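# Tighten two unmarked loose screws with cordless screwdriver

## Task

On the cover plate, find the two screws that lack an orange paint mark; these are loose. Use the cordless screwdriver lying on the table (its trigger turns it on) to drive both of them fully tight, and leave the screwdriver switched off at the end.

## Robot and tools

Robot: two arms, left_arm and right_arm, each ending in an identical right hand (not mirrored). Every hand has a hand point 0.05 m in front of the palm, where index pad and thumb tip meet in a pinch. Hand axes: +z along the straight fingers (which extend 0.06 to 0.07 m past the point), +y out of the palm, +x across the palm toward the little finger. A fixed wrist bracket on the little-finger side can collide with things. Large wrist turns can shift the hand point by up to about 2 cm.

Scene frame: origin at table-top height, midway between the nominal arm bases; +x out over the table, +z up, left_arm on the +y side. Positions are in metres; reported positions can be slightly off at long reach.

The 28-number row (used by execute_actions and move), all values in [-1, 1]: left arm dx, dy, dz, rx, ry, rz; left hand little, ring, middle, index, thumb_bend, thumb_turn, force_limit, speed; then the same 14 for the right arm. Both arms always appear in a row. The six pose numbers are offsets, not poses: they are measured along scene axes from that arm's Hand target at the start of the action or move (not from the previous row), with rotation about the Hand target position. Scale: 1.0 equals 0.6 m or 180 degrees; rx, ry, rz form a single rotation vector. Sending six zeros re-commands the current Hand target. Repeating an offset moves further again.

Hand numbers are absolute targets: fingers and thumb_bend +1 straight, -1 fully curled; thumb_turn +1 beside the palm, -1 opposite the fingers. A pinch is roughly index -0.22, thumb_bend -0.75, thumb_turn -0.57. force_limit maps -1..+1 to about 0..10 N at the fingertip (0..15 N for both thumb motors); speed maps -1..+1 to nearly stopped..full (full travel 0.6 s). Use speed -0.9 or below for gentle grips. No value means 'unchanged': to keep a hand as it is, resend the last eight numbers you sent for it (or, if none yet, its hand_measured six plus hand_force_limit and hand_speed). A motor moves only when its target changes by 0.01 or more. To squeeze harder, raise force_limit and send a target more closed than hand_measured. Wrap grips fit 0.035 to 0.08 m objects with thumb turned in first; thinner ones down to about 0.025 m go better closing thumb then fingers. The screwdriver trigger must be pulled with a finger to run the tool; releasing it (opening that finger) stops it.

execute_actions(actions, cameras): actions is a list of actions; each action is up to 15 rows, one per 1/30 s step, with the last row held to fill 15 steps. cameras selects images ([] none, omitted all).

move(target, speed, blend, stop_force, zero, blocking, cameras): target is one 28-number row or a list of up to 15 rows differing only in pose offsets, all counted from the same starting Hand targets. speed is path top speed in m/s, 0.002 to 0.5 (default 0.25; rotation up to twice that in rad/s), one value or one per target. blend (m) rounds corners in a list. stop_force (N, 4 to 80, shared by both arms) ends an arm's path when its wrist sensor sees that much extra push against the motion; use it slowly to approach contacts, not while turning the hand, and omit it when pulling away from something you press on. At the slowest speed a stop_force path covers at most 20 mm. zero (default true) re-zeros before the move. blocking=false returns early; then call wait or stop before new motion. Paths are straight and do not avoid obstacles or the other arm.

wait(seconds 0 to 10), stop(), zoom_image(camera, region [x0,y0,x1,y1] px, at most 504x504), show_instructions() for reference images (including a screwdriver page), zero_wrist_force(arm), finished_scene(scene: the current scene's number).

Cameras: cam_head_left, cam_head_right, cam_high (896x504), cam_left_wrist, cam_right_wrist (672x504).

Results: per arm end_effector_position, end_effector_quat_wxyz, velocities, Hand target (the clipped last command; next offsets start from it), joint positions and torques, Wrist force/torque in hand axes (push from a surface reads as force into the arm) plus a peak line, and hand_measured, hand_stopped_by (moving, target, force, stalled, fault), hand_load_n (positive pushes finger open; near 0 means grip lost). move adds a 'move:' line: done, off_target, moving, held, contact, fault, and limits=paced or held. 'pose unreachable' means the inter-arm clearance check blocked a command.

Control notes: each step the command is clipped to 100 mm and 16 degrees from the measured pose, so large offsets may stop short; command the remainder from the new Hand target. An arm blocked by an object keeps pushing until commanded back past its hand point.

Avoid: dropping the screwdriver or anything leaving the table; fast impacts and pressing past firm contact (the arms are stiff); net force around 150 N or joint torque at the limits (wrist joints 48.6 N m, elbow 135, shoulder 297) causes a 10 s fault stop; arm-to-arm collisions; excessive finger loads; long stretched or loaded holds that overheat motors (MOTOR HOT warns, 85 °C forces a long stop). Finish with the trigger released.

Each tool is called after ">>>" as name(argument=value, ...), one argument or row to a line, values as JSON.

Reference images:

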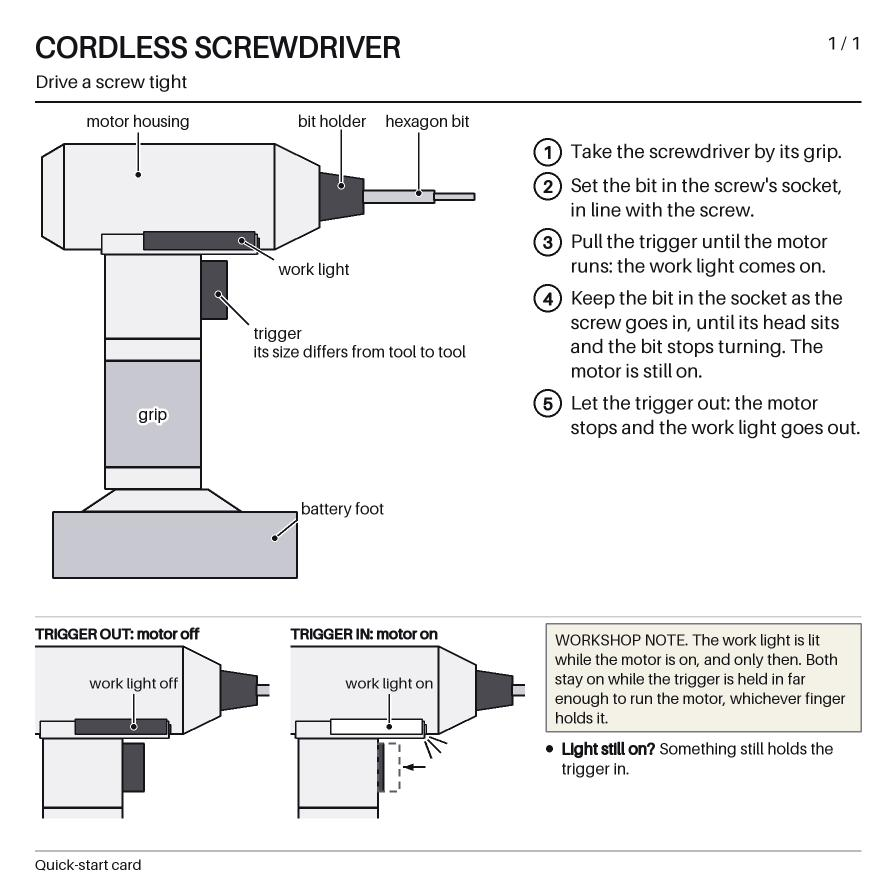

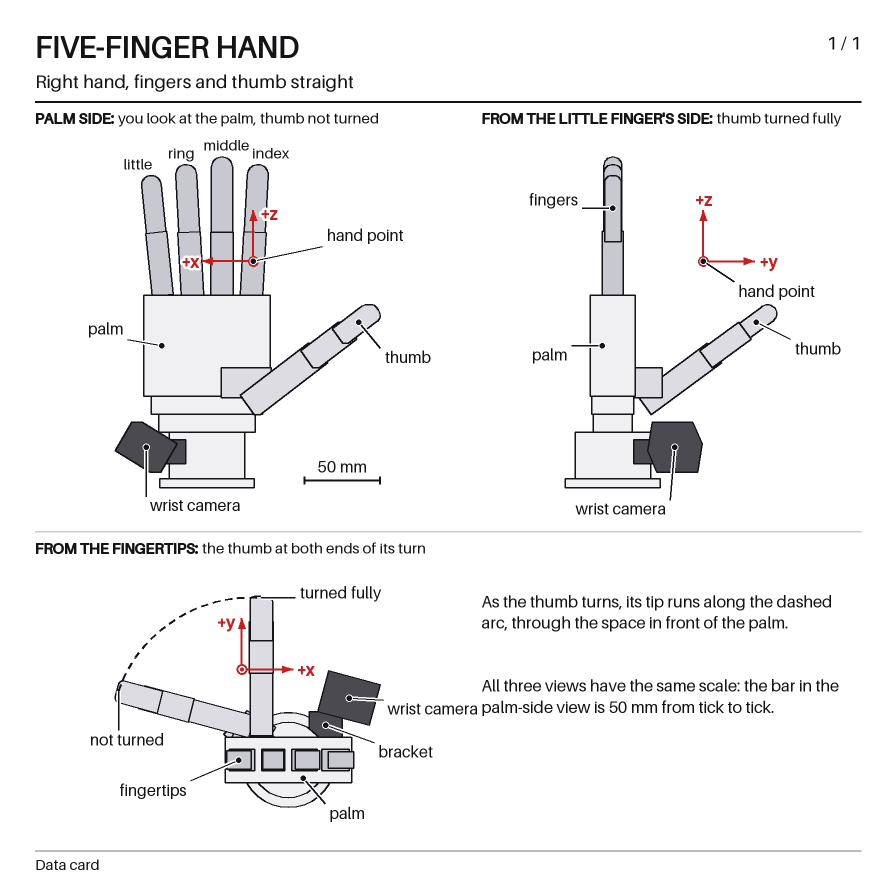

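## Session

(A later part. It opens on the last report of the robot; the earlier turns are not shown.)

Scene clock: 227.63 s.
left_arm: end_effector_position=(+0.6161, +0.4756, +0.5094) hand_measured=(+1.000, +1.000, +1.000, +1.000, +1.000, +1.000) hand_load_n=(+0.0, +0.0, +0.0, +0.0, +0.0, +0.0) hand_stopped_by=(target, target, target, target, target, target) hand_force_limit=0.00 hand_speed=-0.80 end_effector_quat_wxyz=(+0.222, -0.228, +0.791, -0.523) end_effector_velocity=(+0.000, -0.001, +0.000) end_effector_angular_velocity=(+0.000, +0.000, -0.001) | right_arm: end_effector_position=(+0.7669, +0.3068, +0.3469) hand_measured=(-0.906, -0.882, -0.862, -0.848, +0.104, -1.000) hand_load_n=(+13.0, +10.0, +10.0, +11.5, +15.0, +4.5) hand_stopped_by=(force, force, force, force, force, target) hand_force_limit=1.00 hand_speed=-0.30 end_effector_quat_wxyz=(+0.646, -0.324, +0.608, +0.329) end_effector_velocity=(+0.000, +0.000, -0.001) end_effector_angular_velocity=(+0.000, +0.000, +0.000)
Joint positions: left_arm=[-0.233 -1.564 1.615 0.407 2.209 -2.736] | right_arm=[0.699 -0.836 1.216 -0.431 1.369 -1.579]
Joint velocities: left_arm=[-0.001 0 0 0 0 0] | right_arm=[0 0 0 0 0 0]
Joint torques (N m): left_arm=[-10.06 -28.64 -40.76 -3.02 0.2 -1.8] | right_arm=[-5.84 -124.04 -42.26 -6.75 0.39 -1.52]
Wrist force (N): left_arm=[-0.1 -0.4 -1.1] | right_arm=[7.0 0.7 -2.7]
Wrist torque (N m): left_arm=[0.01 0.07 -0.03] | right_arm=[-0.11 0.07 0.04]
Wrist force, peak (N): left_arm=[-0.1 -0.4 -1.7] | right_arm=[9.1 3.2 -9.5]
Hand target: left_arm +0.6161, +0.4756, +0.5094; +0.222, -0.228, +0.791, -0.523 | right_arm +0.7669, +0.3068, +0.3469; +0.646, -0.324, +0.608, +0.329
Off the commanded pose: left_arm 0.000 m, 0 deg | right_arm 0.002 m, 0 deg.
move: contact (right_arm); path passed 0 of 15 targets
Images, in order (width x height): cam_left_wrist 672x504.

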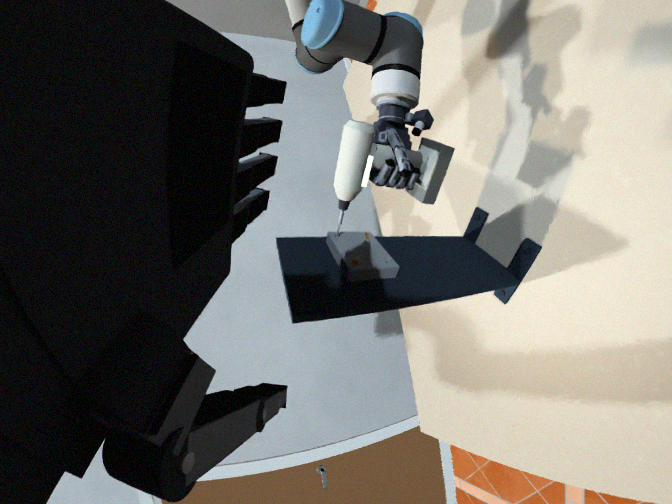

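>>> move(
  target=[
    [0,0,0,0,0,0,1,1,1,1,1,1,0,-0.8,0.000300,0.000220,0,0,0,0,-0.99,-0.99,-1,-1,-1,-1,1,-0.3],
    [0,0,0,0,0,0,1,1,1,1,1,1,0,-0.8,0.000163,0.000482,0.0005,0,0,0,-0.99,-0.99,-1,-1,-1,-1,1,-0.3],
    [0,0,0,0,0,0,1,1,1,1,1,1,0,-0.8,0.000583,-0.000089,0.000717,0,0,0,-0.99,-0.99,-1,-1,-1,-1,1,-0.3],
    [0,0,0,0,0,0,1,1,1,1,1,1,0,-0.8,0.000978,-0.000626,0,0,0,0,-0.99,-0.99,-1,-1,-1,-1,1,-0.3],
    [0,0,0,0,0,0,1,1,1,1,1,1,0,-0.8,0.000731,-0.00029,-0.00115,0,0,0,-0.99,-0.99,-1,-1,-1,-1,1,-0.3],
    [0,0,0,0,0,0,1,1,1,1,1,1,0,-0.8,-0.000108,0.000851,-0.0013,0,0,0,-0.99,-0.99,-1,-1,-1,-1,1,-0.3],
    [0,0,0,0,0,0,1,1,1,1,1,1,0,-0.8,-0.000651,0.00159,0,0,0,0,-0.99,-0.99,-1,-1,-1,-1,1,-0.3],
    [0,0,0,0,0,0,1,1,1,1,1,1,0,-0.8,-0.000207,0.000986,0.001584,0,0,0,-0.99,-0.99,-1,-1,-1,-1,1,-0.3],
    [0,0,0,0,0,0,1,1,1,1,1,1,0,-0.8,0.000958,-0.000599,0.0018,0,0,0,-0.99,-0.99,-1,-1,-1,-1,1,-0.3],
    [0,0,0,0,0,0,1,1,1,1,1,1,0,-0.8,0.001718,-0.001633,0,0,0,0,-0.99,-0.99,-1,-1,-1,-1,1,-0.3],
    [0,0,0,0,0,0,1,1,1,1,1,1,0,-0.8,0.001076,-0.00076,-0.002167,0,0,0,-0.99,-0.99,-1,-1,-1,-1,1,-0.3],
    [0,0,0,0,0,0,1,1,1,1,1,1,0,-0.8,-0.000454,0.001321,-0.002317,0,0,0,-0.99,-0.99,-1,-1,-1,-1,1,-0.3],
    [0,0,0,0,0,0,1,1,1,1,1,1,0,-0.8,-0.001342,0.00253,0,0,0,0,-0.99,-0.99,-1,-1,-1,-1,1,-0.3],
    [0,0,0,0,0,0,1,1,1,1,1,1,0,-0.8,-0.000552,0.001456,0.0026,0,0,0,-0.99,-0.99,-1,-1,-1,-1,1,-0.3],
    [0,0,0,0,0,0,1,1,1,1,1,1,0,-0.8,0.001274,-0.001029,0.00275,0,0,0,-0.99,-0.99,-1,-1,-1,-1,1,-0.3],
  ],
  speed=0.003,
  stop_force=7,
  cameras=["cam_left_wrist"],
)

>>> zoom_image(
  camera="cam_left_wrist",
  region=[328, 216, 352, 240],
)

Scene clock: 234.13 s.
left_arm: end_effector_position=(+0.6161, +0.4756, +0.5094) hand_measured=(+1.000, +1.000, +1.000, +1.000, +1.000, +1.000) hand_load_n=(+0.0, +0.0, +0.0, +0.0, +0.0, -0.5) hand_stopped_by=(target, target, target, target, target, target) hand_force_limit=0.00 hand_speed=-0.80 end_effector_quat_wxyz=(+0.222, -0.228, +0.791, -0.523) end_effector_velocity=(+0.000, +0.000, +0.000) end_effector_angular_velocity=(+0.001, +0.000, -0.001) | right_arm: end_effector_position=(+0.7677, +0.3061, +0.3486) hand_measured=(-0.906, -0.882, -0.862, -0.848, +0.104, -1.000) hand_load_n=(+12.5, +10.0, +9.5, +10.0, +15.5, +3.0) hand_stopped_by=(force, force, force, force, force, target) hand_force_limit=1.00 hand_speed=-0.30 end_effector_quat_wxyz=(+0.646, -0.324, +0.608, +0.329) end_effector_velocity=(+0.000, +0.000, -0.001) end_effector_angular_velocity=(-0.001, +0.001, +0.000)
Joint positions: left_arm=[-0.233 -1.564 1.615 0.407 2.209 -2.736] | right_arm=[0.698 -0.838 1.215 -0.429 1.368 -1.579]
Joint velocities: left_arm=[0 0 0 0 0 0.001] | right_arm=[0 0.001 0 0 0 0]
Joint torques (N m): left_arm=[-10.03 -29.24 -43.38 -2.56 0.37 -1.86] | right_arm=[-10.2 -118.74 -48.24 -6.68 1.49 2.01]
Wrist force (N): left_arm=[0.1 -0.6 -1.1] | right_arm=[8.1 2.1 -10.2]
Wrist torque (N m): left_arm=[-0.03 0.04 -0.03] | right_arm=[-0.01 -0.25 -0.05]
Wrist force, peak (N): left_arm=[-0.3 -0.7 -1.6] | right_arm=[13.7 4.8 -13.9]
Hand target: left_arm +0.6161, +0.4756, +0.5094; +0.222, -0.228, +0.791, -0.523 | right_arm +0.7677, +0.3061, +0.3486; +0.646, -0.324, +0.608, +0.329
Off the commanded pose: left_arm 0.000 m, 0 deg | right_arm 0.000 m, 0 deg.
move: done
Images, in order (width x height): cam_left_wrist 672x504.

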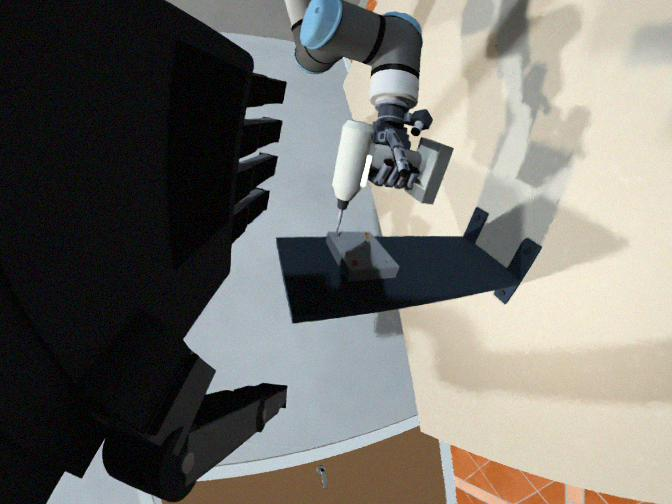

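Scaled by 21.000 from the camera's 672x504 image, which has a finer 960x720 frame.

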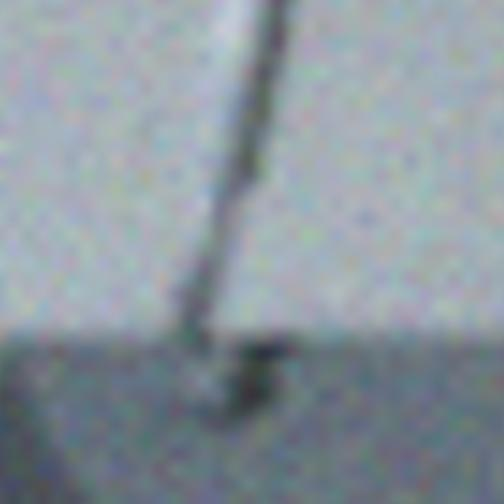

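>>> zoom_image(
  camera="cam_left_wrist",
  region=[310, 100, 450, 240],
)

Scaled by 3.600 from the camera's 672x504 image, which has a finer 960x720 frame.

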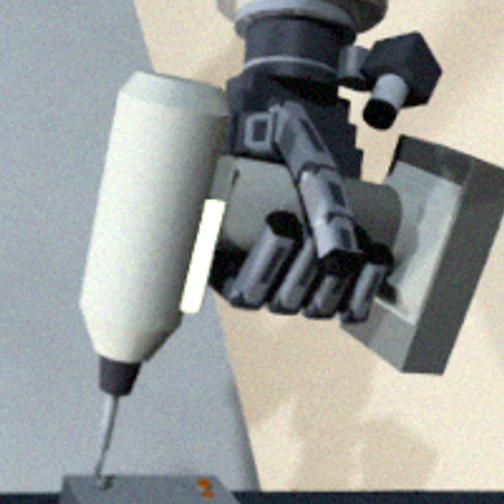

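>>> move(
  target=[
    [0,0,0,0,0,0,1,1,1,1,1,1,0,-0.8,-0.00403,-0.00296,0,0,0,0,-0.99,-0.99,-1,-1,-1,-1,1,-0.3],
    [0,0,0,0,0,0,1,1,1,1,1,1,0,-0.8,-0.004918,-0.001751,0.00317,0,0,0,-0.99,-0.99,-1,-1,-1,-1,1,-0.3],
  ],
  speed=0.02,
  cameras=[],
)

>>> move(
  target=[0,0,0,0,0,0,1,1,1,1,1,1,0,-0.8,0.00672,0.00493,0,0,0,0,-0.99,-0.99,-1,-1,-1,-1,1,-0.3],
  speed=0.004,
  stop_force=4,
  cameras=[],
)

Scene clock: 235.33 s.
left_arm: end_effector_position=(+0.6161, +0.4756, +0.5094) hand_measured=(+1.000, +1.000, +1.000, +1.000, +1.000, +1.000) hand_load_n=(+0.0, +0.0, +0.0, +0.0, +0.0, +0.0) hand_stopped_by=(target, target, target, target, target, target) hand_force_limit=0.00 hand_speed=-0.80 end_effector_quat_wxyz=(+0.222, -0.228, +0.791, -0.523) end_effector_velocity=(+0.000, +0.000, -0.001) end_effector_angular_velocity=(+0.001, +0.000, -0.001) | right_arm: end_effector_position=(+0.7647, +0.3051, +0.3505) hand_measured=(-0.906, -0.882, -0.862, -0.848, +0.104, -1.000) hand_load_n=(+12.0, +10.0, +10.0, +10.5, +15.0, +3.5) hand_stopped_by=(force, force, force, force, force, target) hand_force_limit=1.00 hand_speed=-0.30 end_effector_quat_wxyz=(+0.646, -0.324, +0.608, +0.329) end_effector_velocity=(+0.000, +0.000, +0.000) end_effector_angular_velocity=(+0.000, +0.000, -0.001)
Joint positions: left_arm=[-0.233 -1.564 1.615 0.407 2.209 -2.736] | right_arm=[0.699 -0.843 1.221 -0.43 1.369 -1.579]
Joint velocities: left_arm=[0 0.001 0 0 0 0.002] | right_arm=[0 0 0 0.001 0.001 0]
Joint torques (N m): left_arm=[-10.42 -29.95 -42.06 -2.78 0.57 -1.31] | right_arm=[8.67 -116.71 -45.71 -3.69 1.5 -0.5]
Wrist force (N): left_arm=[0.0 -0.3 -1.3] | right_arm=[6.8 -1.5 -1.8]
Wrist torque (N m): left_arm=[0.03 0.05 -0.02] | right_arm=[-0.32 -0.01 0.02]
Wrist force, peak (N): left_arm=[-0.3 -0.5 -1.4] | right_arm=[8.4 2.0 -10.5]
Hand target: left_arm +0.6161, +0.4756, +0.5094; +0.222, -0.228, +0.791, -0.523 | right_arm +0.7647, +0.3051, +0.3505; +0.646, -0.324, +0.608, +0.329
Off the commanded pose: left_arm 0.000 m, 0 deg | right_arm 0.000 m, 0 deg.
move: done
No camera images: "cameras" was empty.

Scene clock: 237.07 s.
left_arm: end_effector_position=(+0.6161, +0.4756, +0.5094) hand_measured=(+1.000, +1.000, +1.000, +1.000, +1.000, +1.000) hand_load_n=(+0.0, +0.0, +0.0, +0.0, +0.0, -0.5) hand_stopped_by=(target, target, target, target, target, target) hand_force_limit=0.00 hand_speed=-0.80 end_effector_quat_wxyz=(+0.222, -0.228, +0.791, -0.523) end_effector_velocity=(+0.000, -0.001, +0.000) end_effector_angular_velocity=(-0.001, +0.001, -0.001) | right_arm: end_effector_position=(+0.7669, +0.3067, +0.3505) hand_measured=(-0.906, -0.882, -0.862, -0.848, +0.104, -1.000) hand_load_n=(+12.0, +10.0, +10.0, +10.5, +15.5, +3.5) hand_stopped_by=(force, force, force, force, force, target) hand_force_limit=1.00 hand_speed=-0.30 end_effector_quat_wxyz=(+0.646, -0.324, +0.608, +0.329) end_effector_velocity=(+0.000, +0.000, -0.002) end_effector_angular_velocity=(-0.002, +0.001, +0.000)
Joint positions: left_arm=[-0.233 -1.564 1.615 0.407 2.209 -2.736] | right_arm=[0.699 -0.839 1.214 -0.426 1.369 -1.579]
Joint velocities: left_arm=[-0.001 0 0 0 0 -0.001] | right_arm=[0 0.002 0 0 0 0]
Joint torques (N m): left_arm=[-8.99 -27.09 -42.62 -2.46 0.82 -1.31] | right_arm=[-6.96 -122.65 -43.21 -6.64 1.25 -0.9]
Wrist force (N): left_arm=[-0.1 -0.5 -0.9] | right_arm=[7.4 -0.2 -4.8]
Wrist torque (N m): left_arm=[-0.02 0.07 -0.04] | right_arm=[-0.09 -0.13 0.03]
Wrist force, peak (N): left_arm=[0.1 -0.5 -1.6] | right_arm=[8.0 1.3 -11.7]
Hand target: left_arm +0.6161, +0.4756, +0.5094; +0.222, -0.228, +0.791, -0.523 | right_arm +0.7669, +0.3067, +0.3505; +0.646, -0.324, +0.608, +0.329
Off the commanded pose: left_arm 0.000 m, 0 deg | right_arm 0.002 m, 0 deg.
move: contact (right_arm)
No camera images: "cameras" was empty.

>>> move(
  target=[
    [0,0,0,0,0,0,1,1,1,1,1,1,0,-0.8,-0.004,-0.00293,0,0,0,0,-0.99,-0.99,-1,-1,-1,-1,1,-0.3],
    [0,0,0,0,0,0,1,1,1,1,1,1,0,-0.8,-0.004,-0.00293,-0.01267,0,0,0,-0.99,-0.99,-1,-1,-1,-1,1,-0.3],
  ],
  speed=0.02,
  cameras=[],
)

>>> move(
  target=[0,0,0,0,0,0,1,1,1,1,1,1,0,-0.8,0.00806,0.00592,0,0,0,0,-0.99,-0.99,-1,-1,-1,-1,1,-0.3],
  speed=0.004,
  stop_force=4,
  cameras=[],
)

Scene clock: 237.97 s.
left_arm: end_effector_position=(+0.6161, +0.4756, +0.5094) hand_measured=(+1.000, +1.000, +1.000, +1.000, +1.000, +1.000) hand_load_n=(+0.0, +0.0, +0.0, +0.0, +0.0, -0.5) hand_stopped_by=(target, target, target, target, target, target) hand_force_limit=0.00 hand_speed=-0.80 end_effector_quat_wxyz=(+0.222, -0.228, +0.791, -0.523) end_effector_velocity=(+0.000, +0.000, +0.000) end_effector_angular_velocity=(+0.000, +0.000, +0.000) | right_arm: end_effector_position=(+0.7645, +0.3050, +0.3427) hand_measured=(-0.906, -0.882, -0.862, -0.848, +0.104, -1.000) hand_load_n=(+12.0, +10.0, +10.0, +10.5, +15.5, +4.0) hand_stopped_by=(force, force, force, force, force, target) hand_force_limit=1.00 hand_speed=-0.30 end_effector_quat_wxyz=(+0.646, -0.324, +0.608, +0.329) end_effector_velocity=(+0.000, +0.000, +0.003) end_effector_angular_velocity=(+0.003, -0.002, +0.000)
Joint positions: left_arm=[-0.233 -1.564 1.615 0.407 2.209 -2.736] | right_arm=[0.699 -0.838 1.228 -0.441 1.369 -1.579]
Joint velocities: left_arm=[0 0 0 0 0 0] | right_arm=[0 -0.002 0 -0.001 0 0]
Joint torques (N m): left_arm=[-7.69 -26.19 -42.66 -2.46 0.57 -1.45] | right_arm=[14.72 -117.14 -49.82 -2.72 1.83 -1.2]
Wrist force (N): left_arm=[-0.3 -0.4 -1.2] | right_arm=[6.5 -1.4 -2.1]
Wrist torque (N m): left_arm=[0.01 0.09 -0.04] | right_arm=[-0.30 0.04 0.00]
Wrist force, peak (N): left_arm=[-0.3 -0.6 -1.5] | right_arm=[7.3 -0.7 -4.9]
Hand target: left_arm +0.6161, +0.4756, +0.5094; +0.222, -0.228, +0.791, -0.523 | right_arm +0.7645, +0.3050, +0.3429; +0.646, -0.324, +0.608, +0.329
Off the commanded pose: left_arm 0.000 m, 0 deg | right_arm 0.000 m, 0 deg.
move: done
No camera images: "cameras" was empty.

Scene clock: 239.73 s.
left_arm: end_effector_position=(+0.6161, +0.4756, +0.5094) hand_measured=(+1.000, +1.000, +1.000, +1.000, +1.000, +1.000) hand_load_n=(+0.0, +0.0, +0.0, +0.0, +0.0, +0.0) hand_stopped_by=(target, target, target, target, target, target) hand_force_limit=0.00 hand_speed=-0.80 end_effector_quat_wxyz=(+0.222, -0.228, +0.791, -0.523) end_effector_velocity=(+0.000, -0.001, +0.000) end_effector_angular_velocity=(+0.001, -0.001, -0.001) | right_arm: end_effector_position=(+0.7669, +0.3068, +0.3428) hand_measured=(-0.906, -0.882, -0.862, -0.848, +0.104, -1.000) hand_load_n=(+12.0, +9.5, +10.0, +10.5, +15.0, +3.5) hand_stopped_by=(force, force, force, force, force, target) hand_force_limit=1.00 hand_speed=-0.30 end_effector_quat_wxyz=(+0.646, -0.324, +0.608, +0.329) end_effector_velocity=(+0.000, +0.000, -0.001) end_effector_angular_velocity=(+0.000, +0.001, +0.000)
Joint positions: left_arm=[-0.233 -1.564 1.615 0.407 2.209 -2.736] | right_arm=[0.699 -0.834 1.219 -0.437 1.369 -1.579]
Joint velocities: left_arm=[-0.001 0 0 0 0 0.001] | right_arm=[0 0 0 0 0 0]
Joint torques (N m): left_arm=[-10.23 -29.49 -42.3 -2.82 0.49 -1.88] | right_arm=[-7.02 -122.63 -42.34 -6.72 2.61 0.14]
Wrist force (N): left_arm=[-0.4 -0.4 -1.3] | right_arm=[7.2 -0.5 -4.2]
Wrist torque (N m): left_arm=[0.02 0.11 -0.05] | right_arm=[-0.28 -0.10 -0.02]
Wrist force, peak (N): left_arm=[-0.2 -0.4 -1.6] | right_arm=[8.1 2.9 -10.4]
Hand target: left_arm +0.6161, +0.4756, +0.5094; +0.222, -0.228, +0.791, -0.523 | right_arm +0.7669, +0.3068, +0.3429; +0.646, -0.324, +0.608, +0.329
Off the commanded pose: left_arm 0.000 m, 0 deg | right_arm 0.003 m, 0 deg.
move: contact (right_arm)
No camera images: "cameras" was empty.

>>> move(
  target=[
    [0,0,0,0,0,0,1,1,1,1,1,1,0,-0.8,-0.004,-0.00293,0,0,0,0,-0.99,-0.99,-1,-1,-1,-1,1,-0.3],
    [0,0,0,0,0,0,1,1,1,1,1,1,0,-0.8,-0.00785,0.00231,0.00667,0,0,0,-0.99,-0.99,-1,-1,-1,-1,1,-0.3],
  ],
  speed=0.02,
  cameras=[],
)

>>> move(
  target=[0,0,0,0,0,0,1,1,1,1,1,1,0,-0.8,0.00806,0.00592,0,0,0,0,-0.99,-0.99,-1,-1,-1,-1,1,-0.3],
  speed=0.004,
  stop_force=4,
  cameras=[],
)

Scene clock: 240.67 s.
left_arm: end_effector_position=(+0.6161, +0.4756, +0.5094) hand_measured=(+1.000, +1.000, +1.000, +1.000, +1.000, +1.000) hand_load_n=(+0.0, -0.5, +0.0, +0.0, +0.0, -0.5) hand_stopped_by=(target, target, target, target, target, target) hand_force_limit=0.00 hand_speed=-0.80 end_effector_quat_wxyz=(+0.222, -0.228, +0.791, -0.523) end_effector_velocity=(+0.000, -0.001, +0.000) end_effector_angular_velocity=(+0.000, +0.001, -0.001) | right_arm: end_effector_position=(+0.7621, +0.3082, +0.3470) hand_measured=(-0.906, -0.882, -0.862, -0.848, +0.104, -1.000) hand_load_n=(+12.0, +10.0, +10.0, +11.0, +15.5, +4.0) hand_stopped_by=(force, force, force, force, force, target) hand_force_limit=1.00 hand_speed=-0.30 end_effector_quat_wxyz=(+0.646, -0.324, +0.608, +0.329) end_effector_velocity=(+0.000, +0.000, -0.001) end_effector_angular_velocity=(+0.000, +0.000, +0.000)
Joint positions: left_arm=[-0.233 -1.564 1.615 0.407 2.209 -2.736] | right_arm=[0.704 -0.839 1.221 -0.433 1.373 -1.579]
Joint velocities: left_arm=[-0.002 0 0 0 0 -0.001] | right_arm=[0 0 0 0 0 0]
Joint torques (N m): left_arm=[-9.06 -26.91 -41.49 -2.38 0.09 -1.65] | right_arm=[-3.17 -119.28 -43.09 -4.88 0.34 -1.99]
Wrist force (N): left_arm=[-0.3 -0.3 -1.1] | right_arm=[6.8 -1.3 -1.9]
Wrist torque (N m): left_arm=[0.03 0.10 -0.05] | right_arm=[-0.29 0.00 0.02]
Wrist force, peak (N): left_arm=[0.0 -0.5 -1.4] | right_arm=[7.3 0.0 -5.0]
Hand target: left_arm +0.6161, +0.4756, +0.5094; +0.222, -0.228, +0.791, -0.523 | right_arm +0.7622, +0.3082, +0.3468; +0.646, -0.324, +0.608, +0.329
Off the commanded pose: left_arm 0.000 m, 0 deg | right_arm 0.000 m, 0 deg.
move: done
No camera images: "cameras" was empty.

Scene clock: 242.50 s.
left_arm: end_effector_position=(+0.6161, +0.4756, +0.5094) hand_measured=(+1.000, +1.000, +1.000, +1.000, +1.000, +1.000) hand_load_n=(+0.0, +0.0, +0.0, +0.0, +0.0, +0.0) hand_stopped_by=(target, target, target, target, target, target) hand_force_limit=0.00 hand_speed=-0.80 end_effector_quat_wxyz=(+0.222, -0.228, +0.791, -0.523) end_effector_velocity=(+0.000, +0.000, +0.000) end_effector_angular_velocity=(+0.000, +0.000, +0.001) | right_arm: end_effector_position=(+0.7647, +0.3100, +0.3468) hand_measured=(-0.906, -0.882, -0.862, -0.848, +0.104, -1.000) hand_load_n=(+12.0, +10.0, +10.0, +10.5, +15.5, +3.5) hand_stopped_by=(force, force, force, force, force, target) hand_force_limit=1.00 hand_speed=-0.30 end_effector_quat_wxyz=(+0.646, -0.324, +0.608, +0.329) end_effector_velocity=(+0.000, +0.000, +0.001) end_effector_angular_velocity=(+0.001, +0.000, +0.000)
Joint positions: left_arm=[-0.233 -1.564 1.615 0.407 2.209 -2.736] | right_arm=[0.703 -0.834 1.213 -0.43 1.373 -1.579]
Joint velocities: left_arm=[0 0 0 0 0 0] | right_arm=[0 -0.001 0 0 0 0]
Joint torques (N m): left_arm=[-11.01 -26.23 -42.06 -2.68 0.82 -1.35] | right_arm=[-8.33 -122.72 -42.02 -6.44 2.5 -0.83]
Wrist force (N): left_arm=[-0.1 -0.3 -0.8] | right_arm=[6.7 -0.5 -4.4]
Wrist torque (N m): left_arm=[0.00 0.06 -0.03] | right_arm=[-0.20 -0.14 -0.03]
Wrist force, peak (N): left_arm=[-0.1 -0.4 -1.5] | right_arm=[6.5 1.8 -10.4]
Hand target: left_arm +0.6161, +0.4756, +0.5094; +0.222, -0.228, +0.791, -0.523 | right_arm +0.7647, +0.3100, +0.3469; +0.646, -0.324, +0.608, +0.329
Off the commanded pose: left_arm 0.000 m, 0 deg | right_arm 0.003 m, 0 deg.
move: contact (right_arm)
No camera images: "cameras" was empty.

>>> move(
  target=[
    [0,0,0,0,0,0,1,1,1,1,1,1,0,-0.8,-0.004,-0.00293,0,0,0,0,-0.99,-0.99,-1,-1,-1,-1,1,-0.3],
    [0,0,0,0,0,0,1,1,1,1,1,1,0,-0.8,0.0039,-0.01368,-0.0015,0,0,0,-0.99,-0.99,-1,-1,-1,-1,1,-0.3],
  ],
  speed=0.02,
  cameras=[],
)

>>> move(
  target=[0,0,0,0,0,0,1,1,1,1,1,1,0,-0.8,0.00806,0.00592,0,0,0,0,-0.99,-0.99,-1,-1,-1,-1,1,-0.3],
  speed=0.004,
  stop_force=4,
  cameras=["cam_left_wrist"],
)

>>> zoom_image(
  camera="cam_left_wrist",
  region=[328, 216, 352, 240],
)

Scene clock: 243.63 s.
left_arm: end_effector_position=(+0.6161, +0.4756, +0.5094) hand_measured=(+1.000, +1.000, +1.000, +1.000, +1.000, +1.000) hand_load_n=(+0.0, +0.0, +0.0, +0.0, +0.0, +0.0) hand_stopped_by=(target, target, target, target, target, target) hand_force_limit=0.00 hand_speed=-0.80 end_effector_quat_wxyz=(+0.222, -0.228, +0.791, -0.523) end_effector_velocity=(+0.000, +0.000, +0.000) end_effector_angular_velocity=(+0.000, +0.000, +0.001) | right_arm: end_effector_position=(+0.7671, +0.3016, +0.3459) hand_measured=(-0.906, -0.882, -0.862, -0.848, +0.104, -1.000) hand_load_n=(+12.0, +10.0, +10.0, +10.5, +15.5, +3.5) hand_stopped_by=(force, force, force, force, force, target) hand_force_limit=1.00 hand_speed=-0.30 end_effector_quat_wxyz=(+0.646, -0.324, +0.608, +0.329) end_effector_velocity=(+0.001, +0.000, -0.002) end_effector_angular_velocity=(-0.001, +0.001, -0.001)
Joint positions: left_arm=[-0.233 -1.564 1.615 0.407 2.209 -2.736] | right_arm=[0.695 -0.842 1.229 -0.438 1.365 -1.579]
Joint velocities: left_arm=[0 0 0 0 -0.001 0] | right_arm=[0 0.002 0 0 0.001 0]
Joint torques (N m): left_arm=[-7.24 -25.74 -41.84 -2.51 0.17 -1.53] | right_arm=[10.94 -112.05 -49.5 -5.32 0.76 2.23]
Wrist force (N): left_arm=[-0.5 -0.3 -1.2] | right_arm=[6.9 -1.8 -1.9]
Wrist torque (N m): left_arm=[0.02 0.13 -0.06] | right_arm=[-0.37 -0.01 0.00]
Wrist force, peak (N): left_arm=[0.0 -0.3 -1.6] | right_arm=[6.7 -0.5 -4.4]
Hand target: left_arm +0.6161, +0.4756, +0.5094; +0.222, -0.228, +0.791, -0.523 | right_arm +0.7670, +0.3018, +0.3459; +0.646, -0.324, +0.608, +0.329
Off the commanded pose: left_arm 0.000 m, 0 deg | right_arm 0.000 m, 0 deg.
move: done
No camera images: "cameras" was empty.

Scene clock: 246.07 s.
left_arm: end_effector_position=(+0.6161, +0.4756, +0.5094) hand_measured=(+1.000, +1.000, +1.000, +1.000, +1.000, +1.000) hand_load_n=(+0.0, +0.0, +0.0, +0.0, +0.0, -0.5) hand_stopped_by=(target, target, target, target, target, target) hand_force_limit=0.00 hand_speed=-0.80 end_effector_quat_wxyz=(+0.222, -0.228, +0.791, -0.523) end_effector_velocity=(+0.000, -0.001, +0.000) end_effector_angular_velocity=(+0.000, +0.000, -0.001) | right_arm: end_effector_position=(+0.7718, +0.3053, +0.3459) hand_measured=(-0.906, -0.882, -0.862, -0.848, +0.104, -1.000) hand_load_n=(+11.5, +9.5, +10.0, +11.5, +15.5, +4.0) hand_stopped_by=(force, force, force, force, force, target) hand_force_limit=1.00 hand_speed=-0.30 end_effector_quat_wxyz=(+0.646, -0.324, +0.608, +0.329) end_effector_velocity=(+0.000, +0.000, -0.001) end_effector_angular_velocity=(+0.000, +0.001, +0.000)
Joint positions: left_arm=[-0.233 -1.564 1.615 0.407 2.209 -2.736] | right_arm=[0.694 -0.833 1.212 -0.43 1.364 -1.579]
Joint velocities: left_arm=[-0.002 0 0 0 -0.001 0] | right_arm=[0 0 0 0 0 0]
Joint torques (N m): left_arm=[-8.97 -30.03 -42.64 -2 0.45 -2.04] | right_arm=[-6.28 -122.92 -42.37 -6.93 -0.98 1.89]
Wrist force (N): left_arm=[0.1 -0.4 -1.2] | right_arm=[7.6 -2.6 -2.4]
Wrist torque (N m): left_arm=[0.00 0.04 -0.02] | right_arm=[-0.16 -0.02 0.13]
Wrist force, peak (N): left_arm=[-0.1 -0.4 -1.6] | right_arm=[8.1 -2.5 -4.6]
Hand target: left_arm +0.6161, +0.4756, +0.5094; +0.222, -0.228, +0.791, -0.523 | right_arm +0.7718, +0.3053, +0.3460; +0.646, -0.324, +0.608, +0.329
Off the commanded pose: left_arm 0.000 m, 0 deg | right_arm 0.000 m, 0 deg.
move: done
Images, in order (width x height): cam_left_wrist 672x504.

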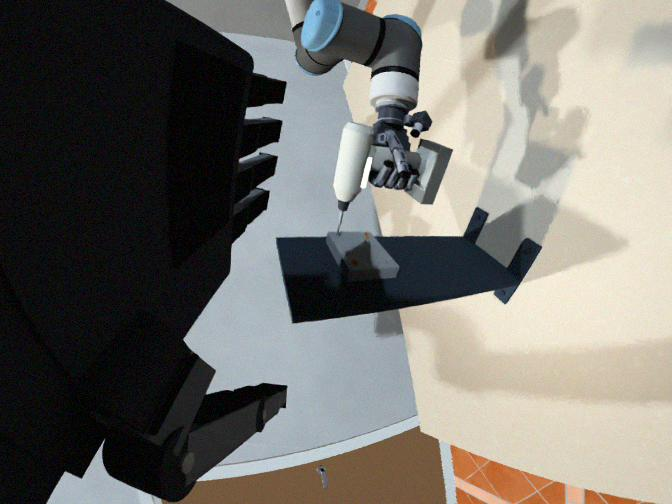

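Scaled by 21.000 from the camera's 672x504 image, which has a finer 960x720 frame.

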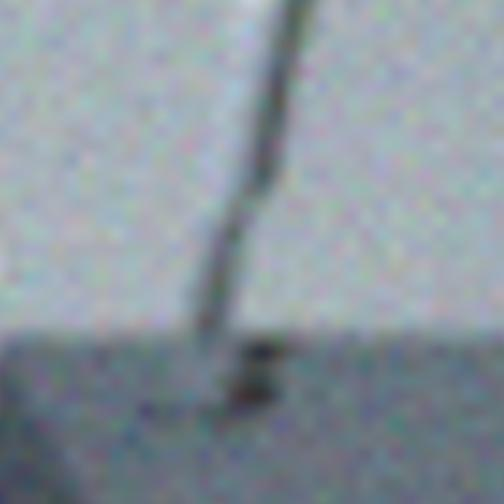

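>>> move(
  target=[
    [0,0,0,0,0,0,1,1,1,1,1,1,0,-0.8,-0.0082,-0.00602,0,0,0,0,-0.99,-0.99,-1,-1,-1,-1,1,-0.3],
    [0,0,0,0,0,0,1,1,1,1,1,1,0,-0.8,-0.01251,-0.00015,0.00133,0,0,0,-0.99,-0.99,-1,-1,-1,-1,1,-0.3],
  ],
  speed=0.02,
  cameras=[],
)

>>> move(
  target=[0,0,0,0,0,0,1,1,1,1,1,1,0,-0.8,0.00806,0.00592,0,0,0,0,-0.99,-0.99,-1,-1,-1,-1,1,-0.3],
  speed=0.003,
  stop_force=4,
  cameras=[],
)

Scene clock: 247.17 s.
left_arm: end_effector_position=(+0.6161, +0.4756, +0.5094) hand_measured=(+1.000, +1.000, +1.000, +1.000, +1.000, +1.000) hand_load_n=(+0.0, +0.0, +0.0, +0.0, +0.0, +0.0) hand_stopped_by=(target, target, target, target, target, target) hand_force_limit=0.00 hand_speed=-0.80 end_effector_quat_wxyz=(+0.222, -0.228, +0.791, -0.523) end_effector_velocity=(+0.000, +0.001, +0.000) end_effector_angular_velocity=(+0.000, +0.000, +0.002) | right_arm: end_effector_position=(+0.7642, +0.3054, +0.3469) hand_measured=(-0.906, -0.882, -0.862, -0.848, +0.104, -1.000) hand_load_n=(+11.0, +9.5, +10.0, +11.0, +15.5, +4.0) hand_stopped_by=(force, force, force, force, force, target) hand_force_limit=1.00 hand_speed=-0.30 end_effector_quat_wxyz=(+0.646, -0.324, +0.608, +0.329) end_effector_velocity=(+0.000, +0.000, +0.000) end_effector_angular_velocity=(-0.001, +0.000, +0.001)
Joint positions: left_arm=[-0.233 -1.564 1.615 0.407 2.209 -2.736] | right_arm=[0.7 -0.841 1.224 -0.435 1.37 -1.579]
Joint velocities: left_arm=[0.001 0 0 0 0 0] | right_arm=[0 0 0.001 0 -0.001 0]
Joint torques (N m): left_arm=[-15.76 -31.08 -42.96 -2.15 0.73 -2.59] | right_arm=[-11.74 -110.08 -42.51 -3.28 -0.13 -2.02]
Wrist force (N): left_arm=[0.0 -0.5 -0.9] | right_arm=[6.6 -1.4 -2.0]
Wrist torque (N m): left_arm=[-0.02 0.05 -0.03] | right_arm=[-0.31 0.02 0.01]
Wrist force, peak (N): left_arm=[-0.2 -0.5 -1.6] | right_arm=[8.1 -3.4 -2.6]
Hand target: left_arm +0.6161, +0.4756, +0.5094; +0.222, -0.228, +0.791, -0.523 | right_arm +0.7643, +0.3052, +0.3467; +0.646, -0.324, +0.608, +0.329
Off the commanded pose: left_arm 0.000 m, 0 deg | right_arm 0.000 m, 0 deg.
move: done
No camera images: "cameras" was empty.

Scene clock: 249.37 s.
left_arm: end_effector_position=(+0.6161, +0.4756, +0.5094) hand_measured=(+1.000, +1.000, +1.000, +1.000, +1.000, +1.000) hand_load_n=(+0.0, +0.0, +0.0, +0.0, +0.0, +0.0) hand_stopped_by=(target, target, target, target, target, target) hand_force_limit=0.00 hand_speed=-0.80 end_effector_quat_wxyz=(+0.222, -0.228, +0.791, -0.523) end_effector_velocity=(+0.000, -0.001, +0.000) end_effector_angular_velocity=(+0.000, -0.001, -0.001) | right_arm: end_effector_position=(+0.7671, +0.3073, +0.3468) hand_measured=(-0.906, -0.882, -0.862, -0.848, +0.104, -1.000) hand_load_n=(+11.5, +9.5, +9.5, +11.0, +15.5, +4.0) hand_stopped_by=(force, force, force, force, force, target) hand_force_limit=1.00 hand_speed=-0.30 end_effector_quat_wxyz=(+0.646, -0.324, +0.608, +0.329) end_effector_velocity=(+0.000, +0.000, -0.001) end_effector_angular_velocity=(+0.000, +0.001, +0.000)
Joint positions: left_arm=[-0.233 -1.564 1.615 0.407 2.209 -2.736] | right_arm=[0.699 -0.835 1.215 -0.431 1.369 -1.579]
Joint velocities: left_arm=[-0.001 0 0 -0.001 0 0] | right_arm=[0 0 0 0.001 0 0]
Joint torques (N m): left_arm=[-11.96 -27.19 -43.02 -2.32 0.82 -1.81] | right_arm=[-12 -120.59 -41.29 -6.2 1.04 -0.6]
Wrist force (N): left_arm=[-0.2 -0.5 -1.4] | right_arm=[5.8 0.0 -3.1]
Wrist torque (N m): left_arm=[0.01 0.09 -0.04] | right_arm=[-0.25 -0.21 -0.10]
Wrist force, peak (N): left_arm=[-0.3 -0.6 -1.5] | right_arm=[5.5 0.7 -5.9]
Hand target: left_arm +0.6161, +0.4756, +0.5094; +0.222, -0.228, +0.791, -0.523 | right_arm +0.7671, +0.3073, +0.3468; +0.646, -0.324, +0.608, +0.329
Off the commanded pose: left_arm 0.000 m, 0 deg | right_arm 0.003 m, 0 deg.
move: contact (right_arm)
No camera images: "cameras" was empty.

>>> move(
  target=[0,0,0,0,0,0,1,1,1,1,1,1,0,-0.8,0.00806,0.00592,0,0,0,0,-0.99,-0.99,-1,-1,-1,-1,1,-0.3],
  speed=0.002,
  stop_force=4,
  cameras=[],
)

Scene clock: 251.70 s.
left_arm: end_effector_position=(+0.6161, +0.4756, +0.5094) hand_measured=(+1.000, +1.000, +1.000, +1.000, +1.000, +1.000) hand_load_n=(+0.0, +0.0, +0.0, +0.0, +0.0, +0.0) hand_stopped_by=(target, target, target, target, target, target) hand_force_limit=0.00 hand_speed=-0.80 end_effector_quat_wxyz=(+0.222, -0.228, +0.791, -0.523) end_effector_velocity=(+0.000, +0.001, +0.000) end_effector_angular_velocity=(+0.001, -0.001, +0.000) | right_arm: end_effector_position=(+0.7690, +0.3087, +0.3468) hand_measured=(-0.906, -0.882, -0.862, -0.848, +0.104, -1.000) hand_load_n=(+12.0, +9.5, +9.5, +10.0, +15.5, +4.0) hand_stopped_by=(force, force, force, force, force, target) hand_force_limit=1.00 hand_speed=-0.30 end_effector_quat_wxyz=(+0.646, -0.324, +0.608, +0.329) end_effector_velocity=(+0.000, +0.000, +0.000) end_effector_angular_velocity=(+0.000, +0.000, +0.000)
Joint positions: left_arm=[-0.233 -1.564 1.615 0.407 2.209 -2.736] | right_arm=[0.699 -0.832 1.208 -0.428 1.369 -1.579]
Joint velocities: left_arm=[0.001 0 0 0 0.001 0.001] | right_arm=[0 0 0 0 0 0]
Joint torques (N m): left_arm=[-7.21 -26.5 -44.45 -2.19 0.49 -1.82] | right_arm=[-11.35 -120.57 -43.21 -6.36 2.67 0.22]
Wrist force (N): left_arm=[-0.2 -0.2 -1.5] | right_arm=[7.0 1.5 -7.0]
Wrist torque (N m): left_arm=[0.05 0.09 -0.03] | right_arm=[-0.19 -0.22 -0.11]
Wrist force, peak (N): left_arm=[0.3 -0.1 -1.6] | right_arm=[7.3 2.9 -11.4]
Hand target: left_arm +0.6161, +0.4756, +0.5094; +0.222, -0.228, +0.791, -0.523 | right_arm +0.7690, +0.3087, +0.3468; +0.646, -0.324, +0.608, +0.329
Off the commanded pose: left_arm 0.000 m, 0 deg | right_arm 0.004 m, 0 deg.
move: contact (right_arm)
No camera images: "cameras" was empty.

>>> move(
  target=[0,0,0,0,0,0,1,1,1,1,1,1,0,-0.8,0.00806,0.00592,0,0,0,0,-0.99,-0.99,-1,-1,-1,-1,1,-0.3],
  speed=0.002,
  stop_force=4,
  cameras=["cam_left_wrist"],
)

>>> zoom_image(
  camera="cam_left_wrist",
  region=[310, 100, 450, 240],
)

>>> zoom_image(
  camera="cam_left_wrist",
  region=[328, 216, 352, 240],
)

Scene clock: 252.67 s.
left_arm: end_effector_position=(+0.6161, +0.4756, +0.5094) hand_measured=(+1.000, +1.000, +1.000, +1.000, +1.000, +1.000) hand_load_n=(+0.0, +0.0, +0.0, +0.0, +0.0, +0.0) hand_stopped_by=(target, target, target, target, target, target) hand_force_limit=0.00 hand_speed=-0.80 end_effector_quat_wxyz=(+0.222, -0.228, +0.791, -0.523) end_effector_velocity=(+0.000, +0.000, +0.001) end_effector_angular_velocity=(+0.000, -0.001, +0.000) | right_arm: end_effector_position=(+0.7691, +0.3087, +0.3468) hand_measured=(-0.906, -0.882, -0.862, -0.848, +0.104, -1.000) hand_load_n=(+12.0, +9.5, +9.5, +10.5, +15.5, +3.5) hand_stopped_by=(force, force, force, force, force, target) hand_force_limit=1.00 hand_speed=-0.30 end_effector_quat_wxyz=(+0.646, -0.324, +0.608, +0.329) end_effector_velocity=(+0.000, +0.000, +0.000) end_effector_angular_velocity=(-0.001, +0.001, +0.000)
Joint positions: left_arm=[-0.233 -1.564 1.615 0.407 2.209 -2.736] | right_arm=[0.699 -0.832 1.208 -0.428 1.369 -1.579]
Joint velocities: left_arm=[0 -0.001 0 0 0 0] | right_arm=[0 -0.001 0 0.002 0 0]
Joint torques (N m): left_arm=[-10.49 -27.26 -43.42 -2.52 0.95 -1.94] | right_arm=[-13.13 -120 -47.98 -6.65 2.22 0.15]
Wrist force (N): left_arm=[-0.2 -0.4 -1.4] | right_arm=[8.3 2.4 -13.3]
Wrist torque (N m): left_arm=[0.02 0.10 -0.04] | right_arm=[0.17 -0.39 -0.08]
Wrist force, peak (N): left_arm=[-0.6 -0.5 -1.6] | right_arm=[8.9 4.2 -15.4]
Hand target: left_arm +0.6161, +0.4756, +0.5094; +0.222, -0.228, +0.791, -0.523 | right_arm +0.7691, +0.3087, +0.3468; +0.646, -0.324, +0.608, +0.329
Off the commanded pose: left_arm 0.000 m, 0 deg | right_arm 0.006 m, 0 deg.
move: contact (right_arm)
Images, in order (width x height): cam_left_wrist 672x504.

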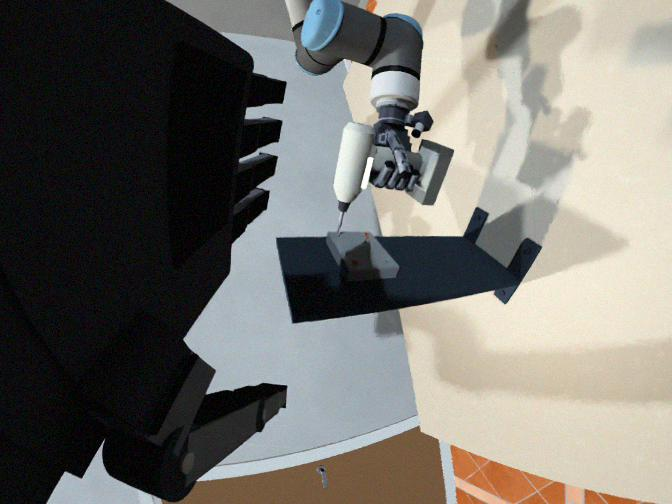

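Scaled by 3.600 from the camera's 672x504 image, which has a finer 960x720 frame.

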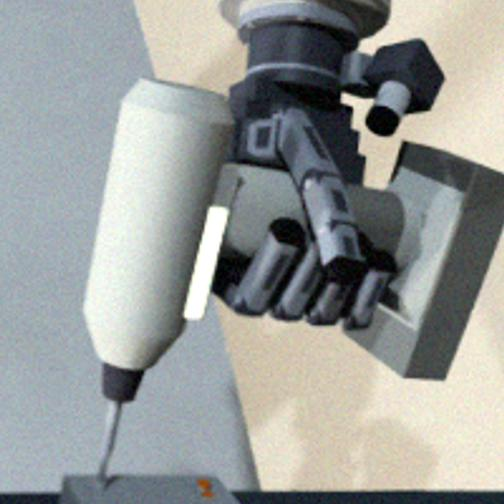

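Scaled by 21.000 from the camera's 672x504 image, which has a finer 960x720 frame.

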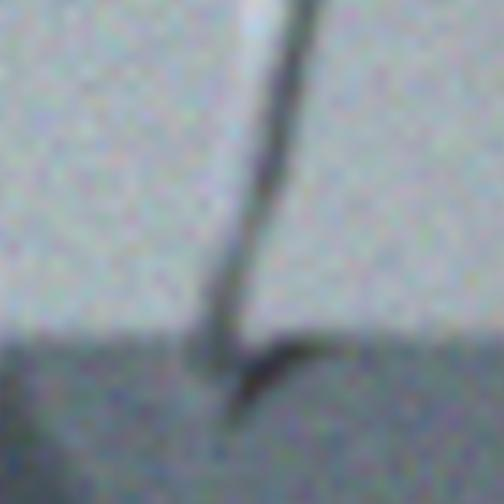

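>>> wait(
  seconds=1,
  cameras=[],
)

Scene clock: 253.77 s.
left_arm: end_effector_position=(+0.6161, +0.4756, +0.5094) hand_measured=(+1.000, +1.000, +1.000, +1.000, +1.000, +1.000) hand_load_n=(+0.0, +0.0, +0.0, +0.0, +0.0, +0.0) hand_stopped_by=(target, target, target, target, target, target) hand_force_limit=0.00 hand_speed=-0.80 end_effector_quat_wxyz=(+0.222, -0.228, +0.791, -0.523) end_effector_velocity=(+0.000, +0.000, +0.000) end_effector_angular_velocity=(+0.001, -0.002, +0.000) | right_arm: end_effector_position=(+0.7691, +0.3087, +0.3468) hand_measured=(-0.906, -0.882, -0.862, -0.848, +0.104, -1.000) hand_load_n=(+12.0, +9.5, +9.5, +10.5, +15.5, +3.5) hand_stopped_by=(force, force, force, force, force, target) hand_force_limit=1.00 hand_speed=-0.30 end_effector_quat_wxyz=(+0.646, -0.324, +0.608, +0.329) end_effector_velocity=(+0.000, +0.000, +0.000) end_effector_angular_velocity=(+0.000, +0.000, +0.000)
Joint positions: left_arm=[-0.233 -1.564 1.615 0.407 2.209 -2.736] | right_arm=[0.699 -0.832 1.208 -0.428 1.369 -1.579]
Joint velocities: left_arm=[0 0 0 0 -0.001 0.001] | right_arm=[0 0 0 0 0 0]
Joint torques (N m): left_arm=[-8.44 -28.46 -43.89 -1.75 0.73 -1.73] | right_arm=[-13.06 -115.79 -51.64 -5.2 2.23 0.18]
Wrist force (N): left_arm=[0.0 -0.9 -1.0] | right_arm=[8.4 2.6 -13.7]
Wrist torque (N m): left_arm=[-0.06 0.05 -0.04] | right_arm=[0.21 -0.30 -0.06]
Wrist force, peak (N): left_arm=[0.1 -0.2 -1.6] | right_arm=[8.2 3.1 -13.8]
Hand target: left_arm +0.6161, +0.4756, +0.5094; +0.222, -0.228, +0.791, -0.523 | right_arm +0.7691, +0.3087, +0.3468; +0.646, -0.324, +0.608, +0.329
Off the commanded pose: left_arm 0.000 m, 0 deg | right_arm 0.006 m, 0 deg.
wait: 1.00 s; at rest by 0.07 s
No camera images: "cameras" was empty.

>>> move(
  target=[0,0,0,0,0,0,1,1,1,1,1,1,0,-0.8,-0.00107,-0.00079,0,0,0,0,-0.99,-0.99,-1,-1,-1,-1,1,-0.3],
  speed=0.005,
  cameras=["cam_high","cam_left_wrist"],
)

>>> zoom_image(
  camera="cam_high",
  region=[415, 165, 469, 235],
)

>>> zoom_image(
  camera="cam_left_wrist",
  region=[310, 170, 380, 240],
)

Scene clock: 254.77 s.
left_arm: end_effector_position=(+0.6161, +0.4756, +0.5094) hand_measured=(+1.000, +1.000, +1.000, +1.000, +1.000, +1.000) hand_load_n=(+0.0, +0.0, +0.0, +0.0, +0.0, -0.5) hand_stopped_by=(target, target, target, target, target, target) hand_force_limit=0.00 hand_speed=-0.80 end_effector_quat_wxyz=(+0.222, -0.228, +0.791, -0.523) end_effector_velocity=(+0.000, +0.000, +0.000) end_effector_angular_velocity=(+0.000, +0.000, -0.001) | right_arm: end_effector_position=(+0.7685, +0.3082, +0.3468) hand_measured=(-0.906, -0.882, -0.862, -0.848, +0.104, -1.000) hand_load_n=(+12.0, +9.5, +10.0, +10.5, +15.5, +4.0) hand_stopped_by=(force, force, force, force, force, target) hand_force_limit=1.00 hand_speed=-0.30 end_effector_quat_wxyz=(+0.646, -0.324, +0.608, +0.329) end_effector_velocity=(+0.000, +0.000, +0.000) end_effector_angular_velocity=(+0.000, -0.001, +0.000)
Joint positions: left_arm=[-0.233 -1.564 1.615 0.407 2.209 -2.736] | right_arm=[0.699 -0.833 1.21 -0.429 1.369 -1.579]
Joint velocities: left_arm=[0 0 0 0 0.001 0] | right_arm=[0 0 0 -0.001 0 0]
Joint torques (N m): left_arm=[-9.79 -29.05 -44.13 -2.7 0.55 -1.58] | right_arm=[12.27 -120.11 -42.75 -6.64 2.3 -0.08]
Wrist force (N): left_arm=[-0.2 -0.7 -1.3] | right_arm=[6.8 -1.3 -2.2]
Wrist torque (N m): left_arm=[-0.03 0.09 -0.04] | right_arm=[-0.27 0.01 0.02]
Wrist force, peak (N): left_arm=[0.4 -0.6 -1.5] | right_arm=[7.9 2.8 -13.3]
Hand target: left_arm +0.6161, +0.4756, +0.5094; +0.222, -0.228, +0.791, -0.523 | right_arm +0.7684, +0.3083, +0.3468; +0.646, -0.324, +0.608, +0.329
Off the commanded pose: left_arm 0.000 m, 0 deg | right_arm 0.000 m, 0 deg.
move: done
Images, in order (width x height): cam_high 896x504, cam_left_wrist 672x504.

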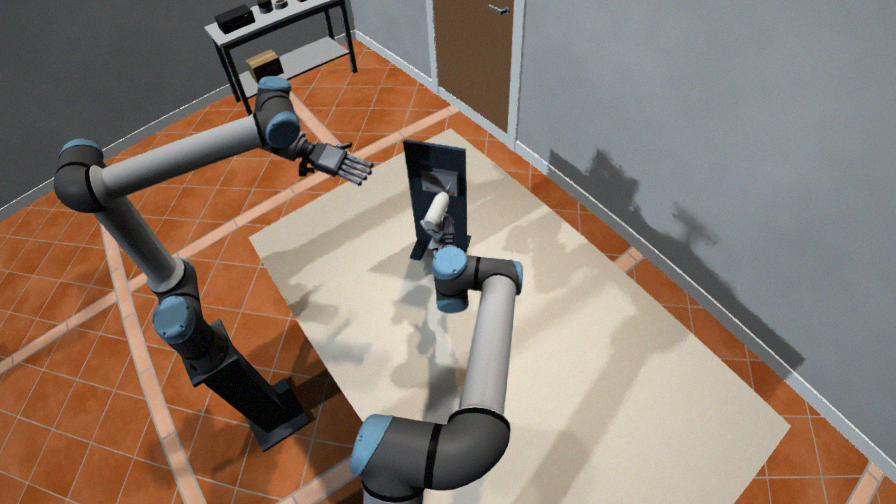

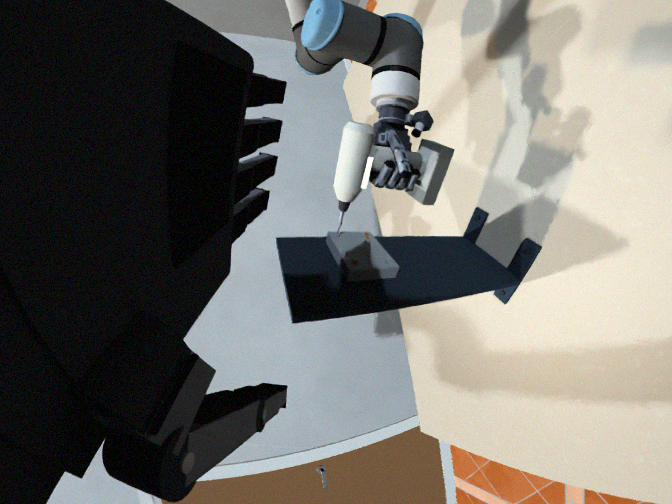

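Scaled by 7.200.

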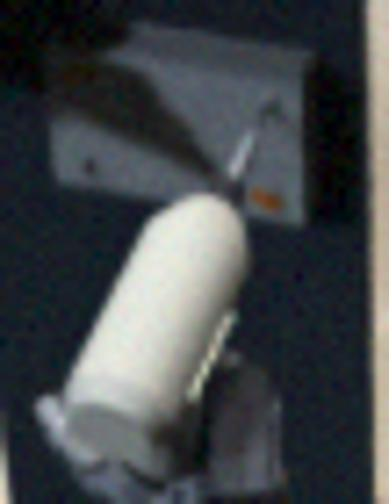

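Scaled by 7.200 from the camera's 672x504 image, which has a finer 960x720 frame.

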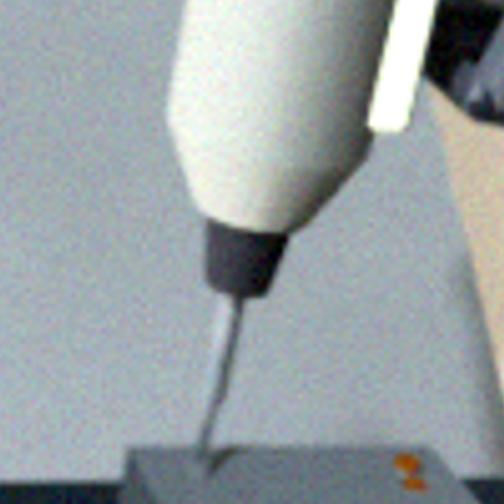

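>>> move(
  target=[0,0,0,0,0,0,1,1,1,1,1,1,0,-0.8,-0.0020,0.0027,0,0,0,0,-0.99,-0.99,-1,-1,-1,-1,1,-0.3],
  speed=0.003,
  stop_force=4,
  cameras=[],
)

Scene clock: 256.27 s.
left_arm: end_effector_position=(+0.6161, +0.4756, +0.5094) hand_measured=(+1.000, +1.000, +1.000, +1.000, +1.000, +1.000) hand_load_n=(+0.0, +0.0, +0.0, +0.0, +0.0, +0.0) hand_stopped_by=(target, target, target, target, target, target) hand_force_limit=0.00 hand_speed=-0.80 end_effector_quat_wxyz=(+0.222, -0.228, +0.791, -0.523) end_effector_velocity=(+0.000, +0.001, -0.001) end_effector_angular_velocity=(+0.000, +0.001, +0.002) | right_arm: end_effector_position=(+0.7672, +0.3099, +0.3468) hand_measured=(-0.906, -0.882, -0.862, -0.848, +0.104, -1.000) hand_load_n=(+11.5, +9.5, +9.5, +11.0, +15.5, +4.0) hand_stopped_by=(force, force, force, force, force, target) hand_force_limit=1.00 hand_speed=-0.30 end_effector_quat_wxyz=(+0.646, -0.324, +0.608, +0.329) end_effector_velocity=(+0.000, +0.000, +0.001) end_effector_angular_velocity=(+0.001, +0.000, +0.000)
Joint positions: left_arm=[-0.233 -1.564 1.615 0.407 2.209 -2.736] | right_arm=[0.701 -0.832 1.208 -0.428 1.371 -1.579]
Joint velocities: left_arm=[0.001 0.001 0 0 0 -0.001] | right_arm=[0 -0.001 0 0 0 0]
Joint torques (N m): left_arm=[-11.73 -32.21 -44.29 -1.88 0.62 -1.84] | right_arm=[5.67 -107.41 -48.47 -2.53 0.45 -1.82]
Wrist force (N): left_arm=[-0.3 -0.5 -1.3] | right_arm=[6.7 -1.4 -1.9]
Wrist torque (N m): left_arm=[0.01 0.11 -0.05] | right_arm=[-0.31 0.01 0.01]
Wrist force, peak (N): left_arm=[-0.4 -0.6 -1.6] | right_arm=[7.5 -1.3 -1.8]
Hand target: left_arm +0.6161, +0.4756, +0.5094; +0.222, -0.228, +0.791, -0.523 | right_arm +0.7672, +0.3099, +0.3468; +0.646, -0.324, +0.608, +0.329
Off the commanded pose: left_arm 0.000 m, 0 deg | right_arm 0.000 m, 0 deg.
move: done
No camera images: "cameras" was empty.

>>> move(
  target=[0,0,0,0,0,0,1,1,1,1,1,1,0,-0.8,0.00806,0.00592,0,0,0,0,-0.99,-0.99,-1,-1,-1,-1,1,-0.3],
  speed=0.003,
  stop_force=4,
  cameras=["cam_left_wrist"],
)

>>> zoom_image(
  camera="cam_left_wrist",
  region=[328, 216, 352, 240],
)

Scene clock: 257.53 s.
left_arm: end_effector_position=(+0.6161, +0.4756, +0.5094) hand_measured=(+1.000, +1.000, +1.000, +1.000, +1.000, +1.000) hand_load_n=(+0.0, +0.0, +0.0, +0.0, +0.0, +0.0) hand_stopped_by=(target, target, target, target, target, target) hand_force_limit=0.00 hand_speed=-0.80 end_effector_quat_wxyz=(+0.222, -0.228, +0.791, -0.523) end_effector_velocity=(+0.000, +0.000, +0.000) end_effector_angular_velocity=(-0.001, +0.001, +0.001) | right_arm: end_effector_position=(+0.7673, +0.3100, +0.3468) hand_measured=(-0.906, -0.882, -0.862, -0.848, +0.104, -1.000) hand_load_n=(+12.0, +9.5, +10.0, +10.5, +15.5, +3.5) hand_stopped_by=(force, force, force, force, force, target) hand_force_limit=1.00 hand_speed=-0.30 end_effector_quat_wxyz=(+0.646, -0.324, +0.608, +0.329) end_effector_velocity=(+0.000, +0.000, +0.000) end_effector_angular_velocity=(+0.000, +0.000, +0.000)
Joint positions: left_arm=[-0.233 -1.564 1.615 0.407 2.209 -2.736] | right_arm=[0.701 -0.832 1.208 -0.428 1.371 -1.579]
Joint velocities: left_arm=[0.001 0 0 0 0.001 -0.001] | right_arm=[0 0 0 0 0 0]
Joint torques (N m): left_arm=[-8.55 -26.17 -43.82 -2.23 0.83 -1.59] | right_arm=[1.03 -122.69 -42.8 -6.78 1.41 -1.59]
Wrist force (N): left_arm=[0.1 -0.4 -1.1] | right_arm=[7.2 -0.5 -4.8]
Wrist torque (N m): left_arm=[0.01 0.04 -0.02] | right_arm=[-0.21 -0.11 -0.01]
Wrist force, peak (N): left_arm=[0.0 -0.5 -1.5] | right_arm=[7.2 1.5 -10.1]
Hand target: left_arm +0.6161, +0.4756, +0.5094; +0.222, -0.228, +0.791, -0.523 | right_arm +0.7673, +0.3100, +0.3468; +0.646, -0.324, +0.608, +0.329
Off the commanded pose: left_arm 0.000 m, 0 deg | right_arm 0.006 m, 0 deg.
move: contact (right_arm)
Images, in order (width x height): cam_left_wrist 672x504.

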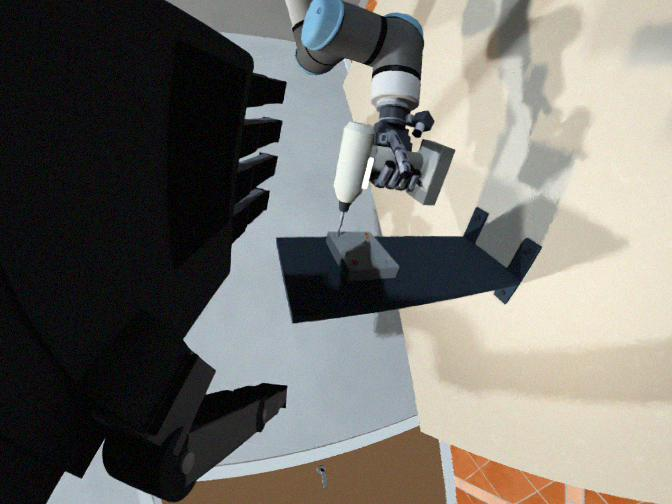

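Scaled by 21.000 from the camera's 672x504 image, which has a finer 960x720 frame.

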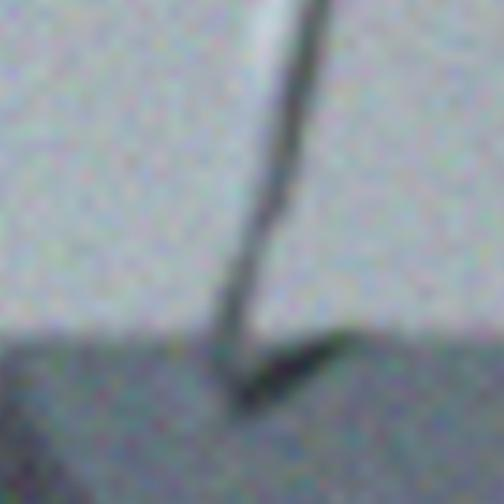

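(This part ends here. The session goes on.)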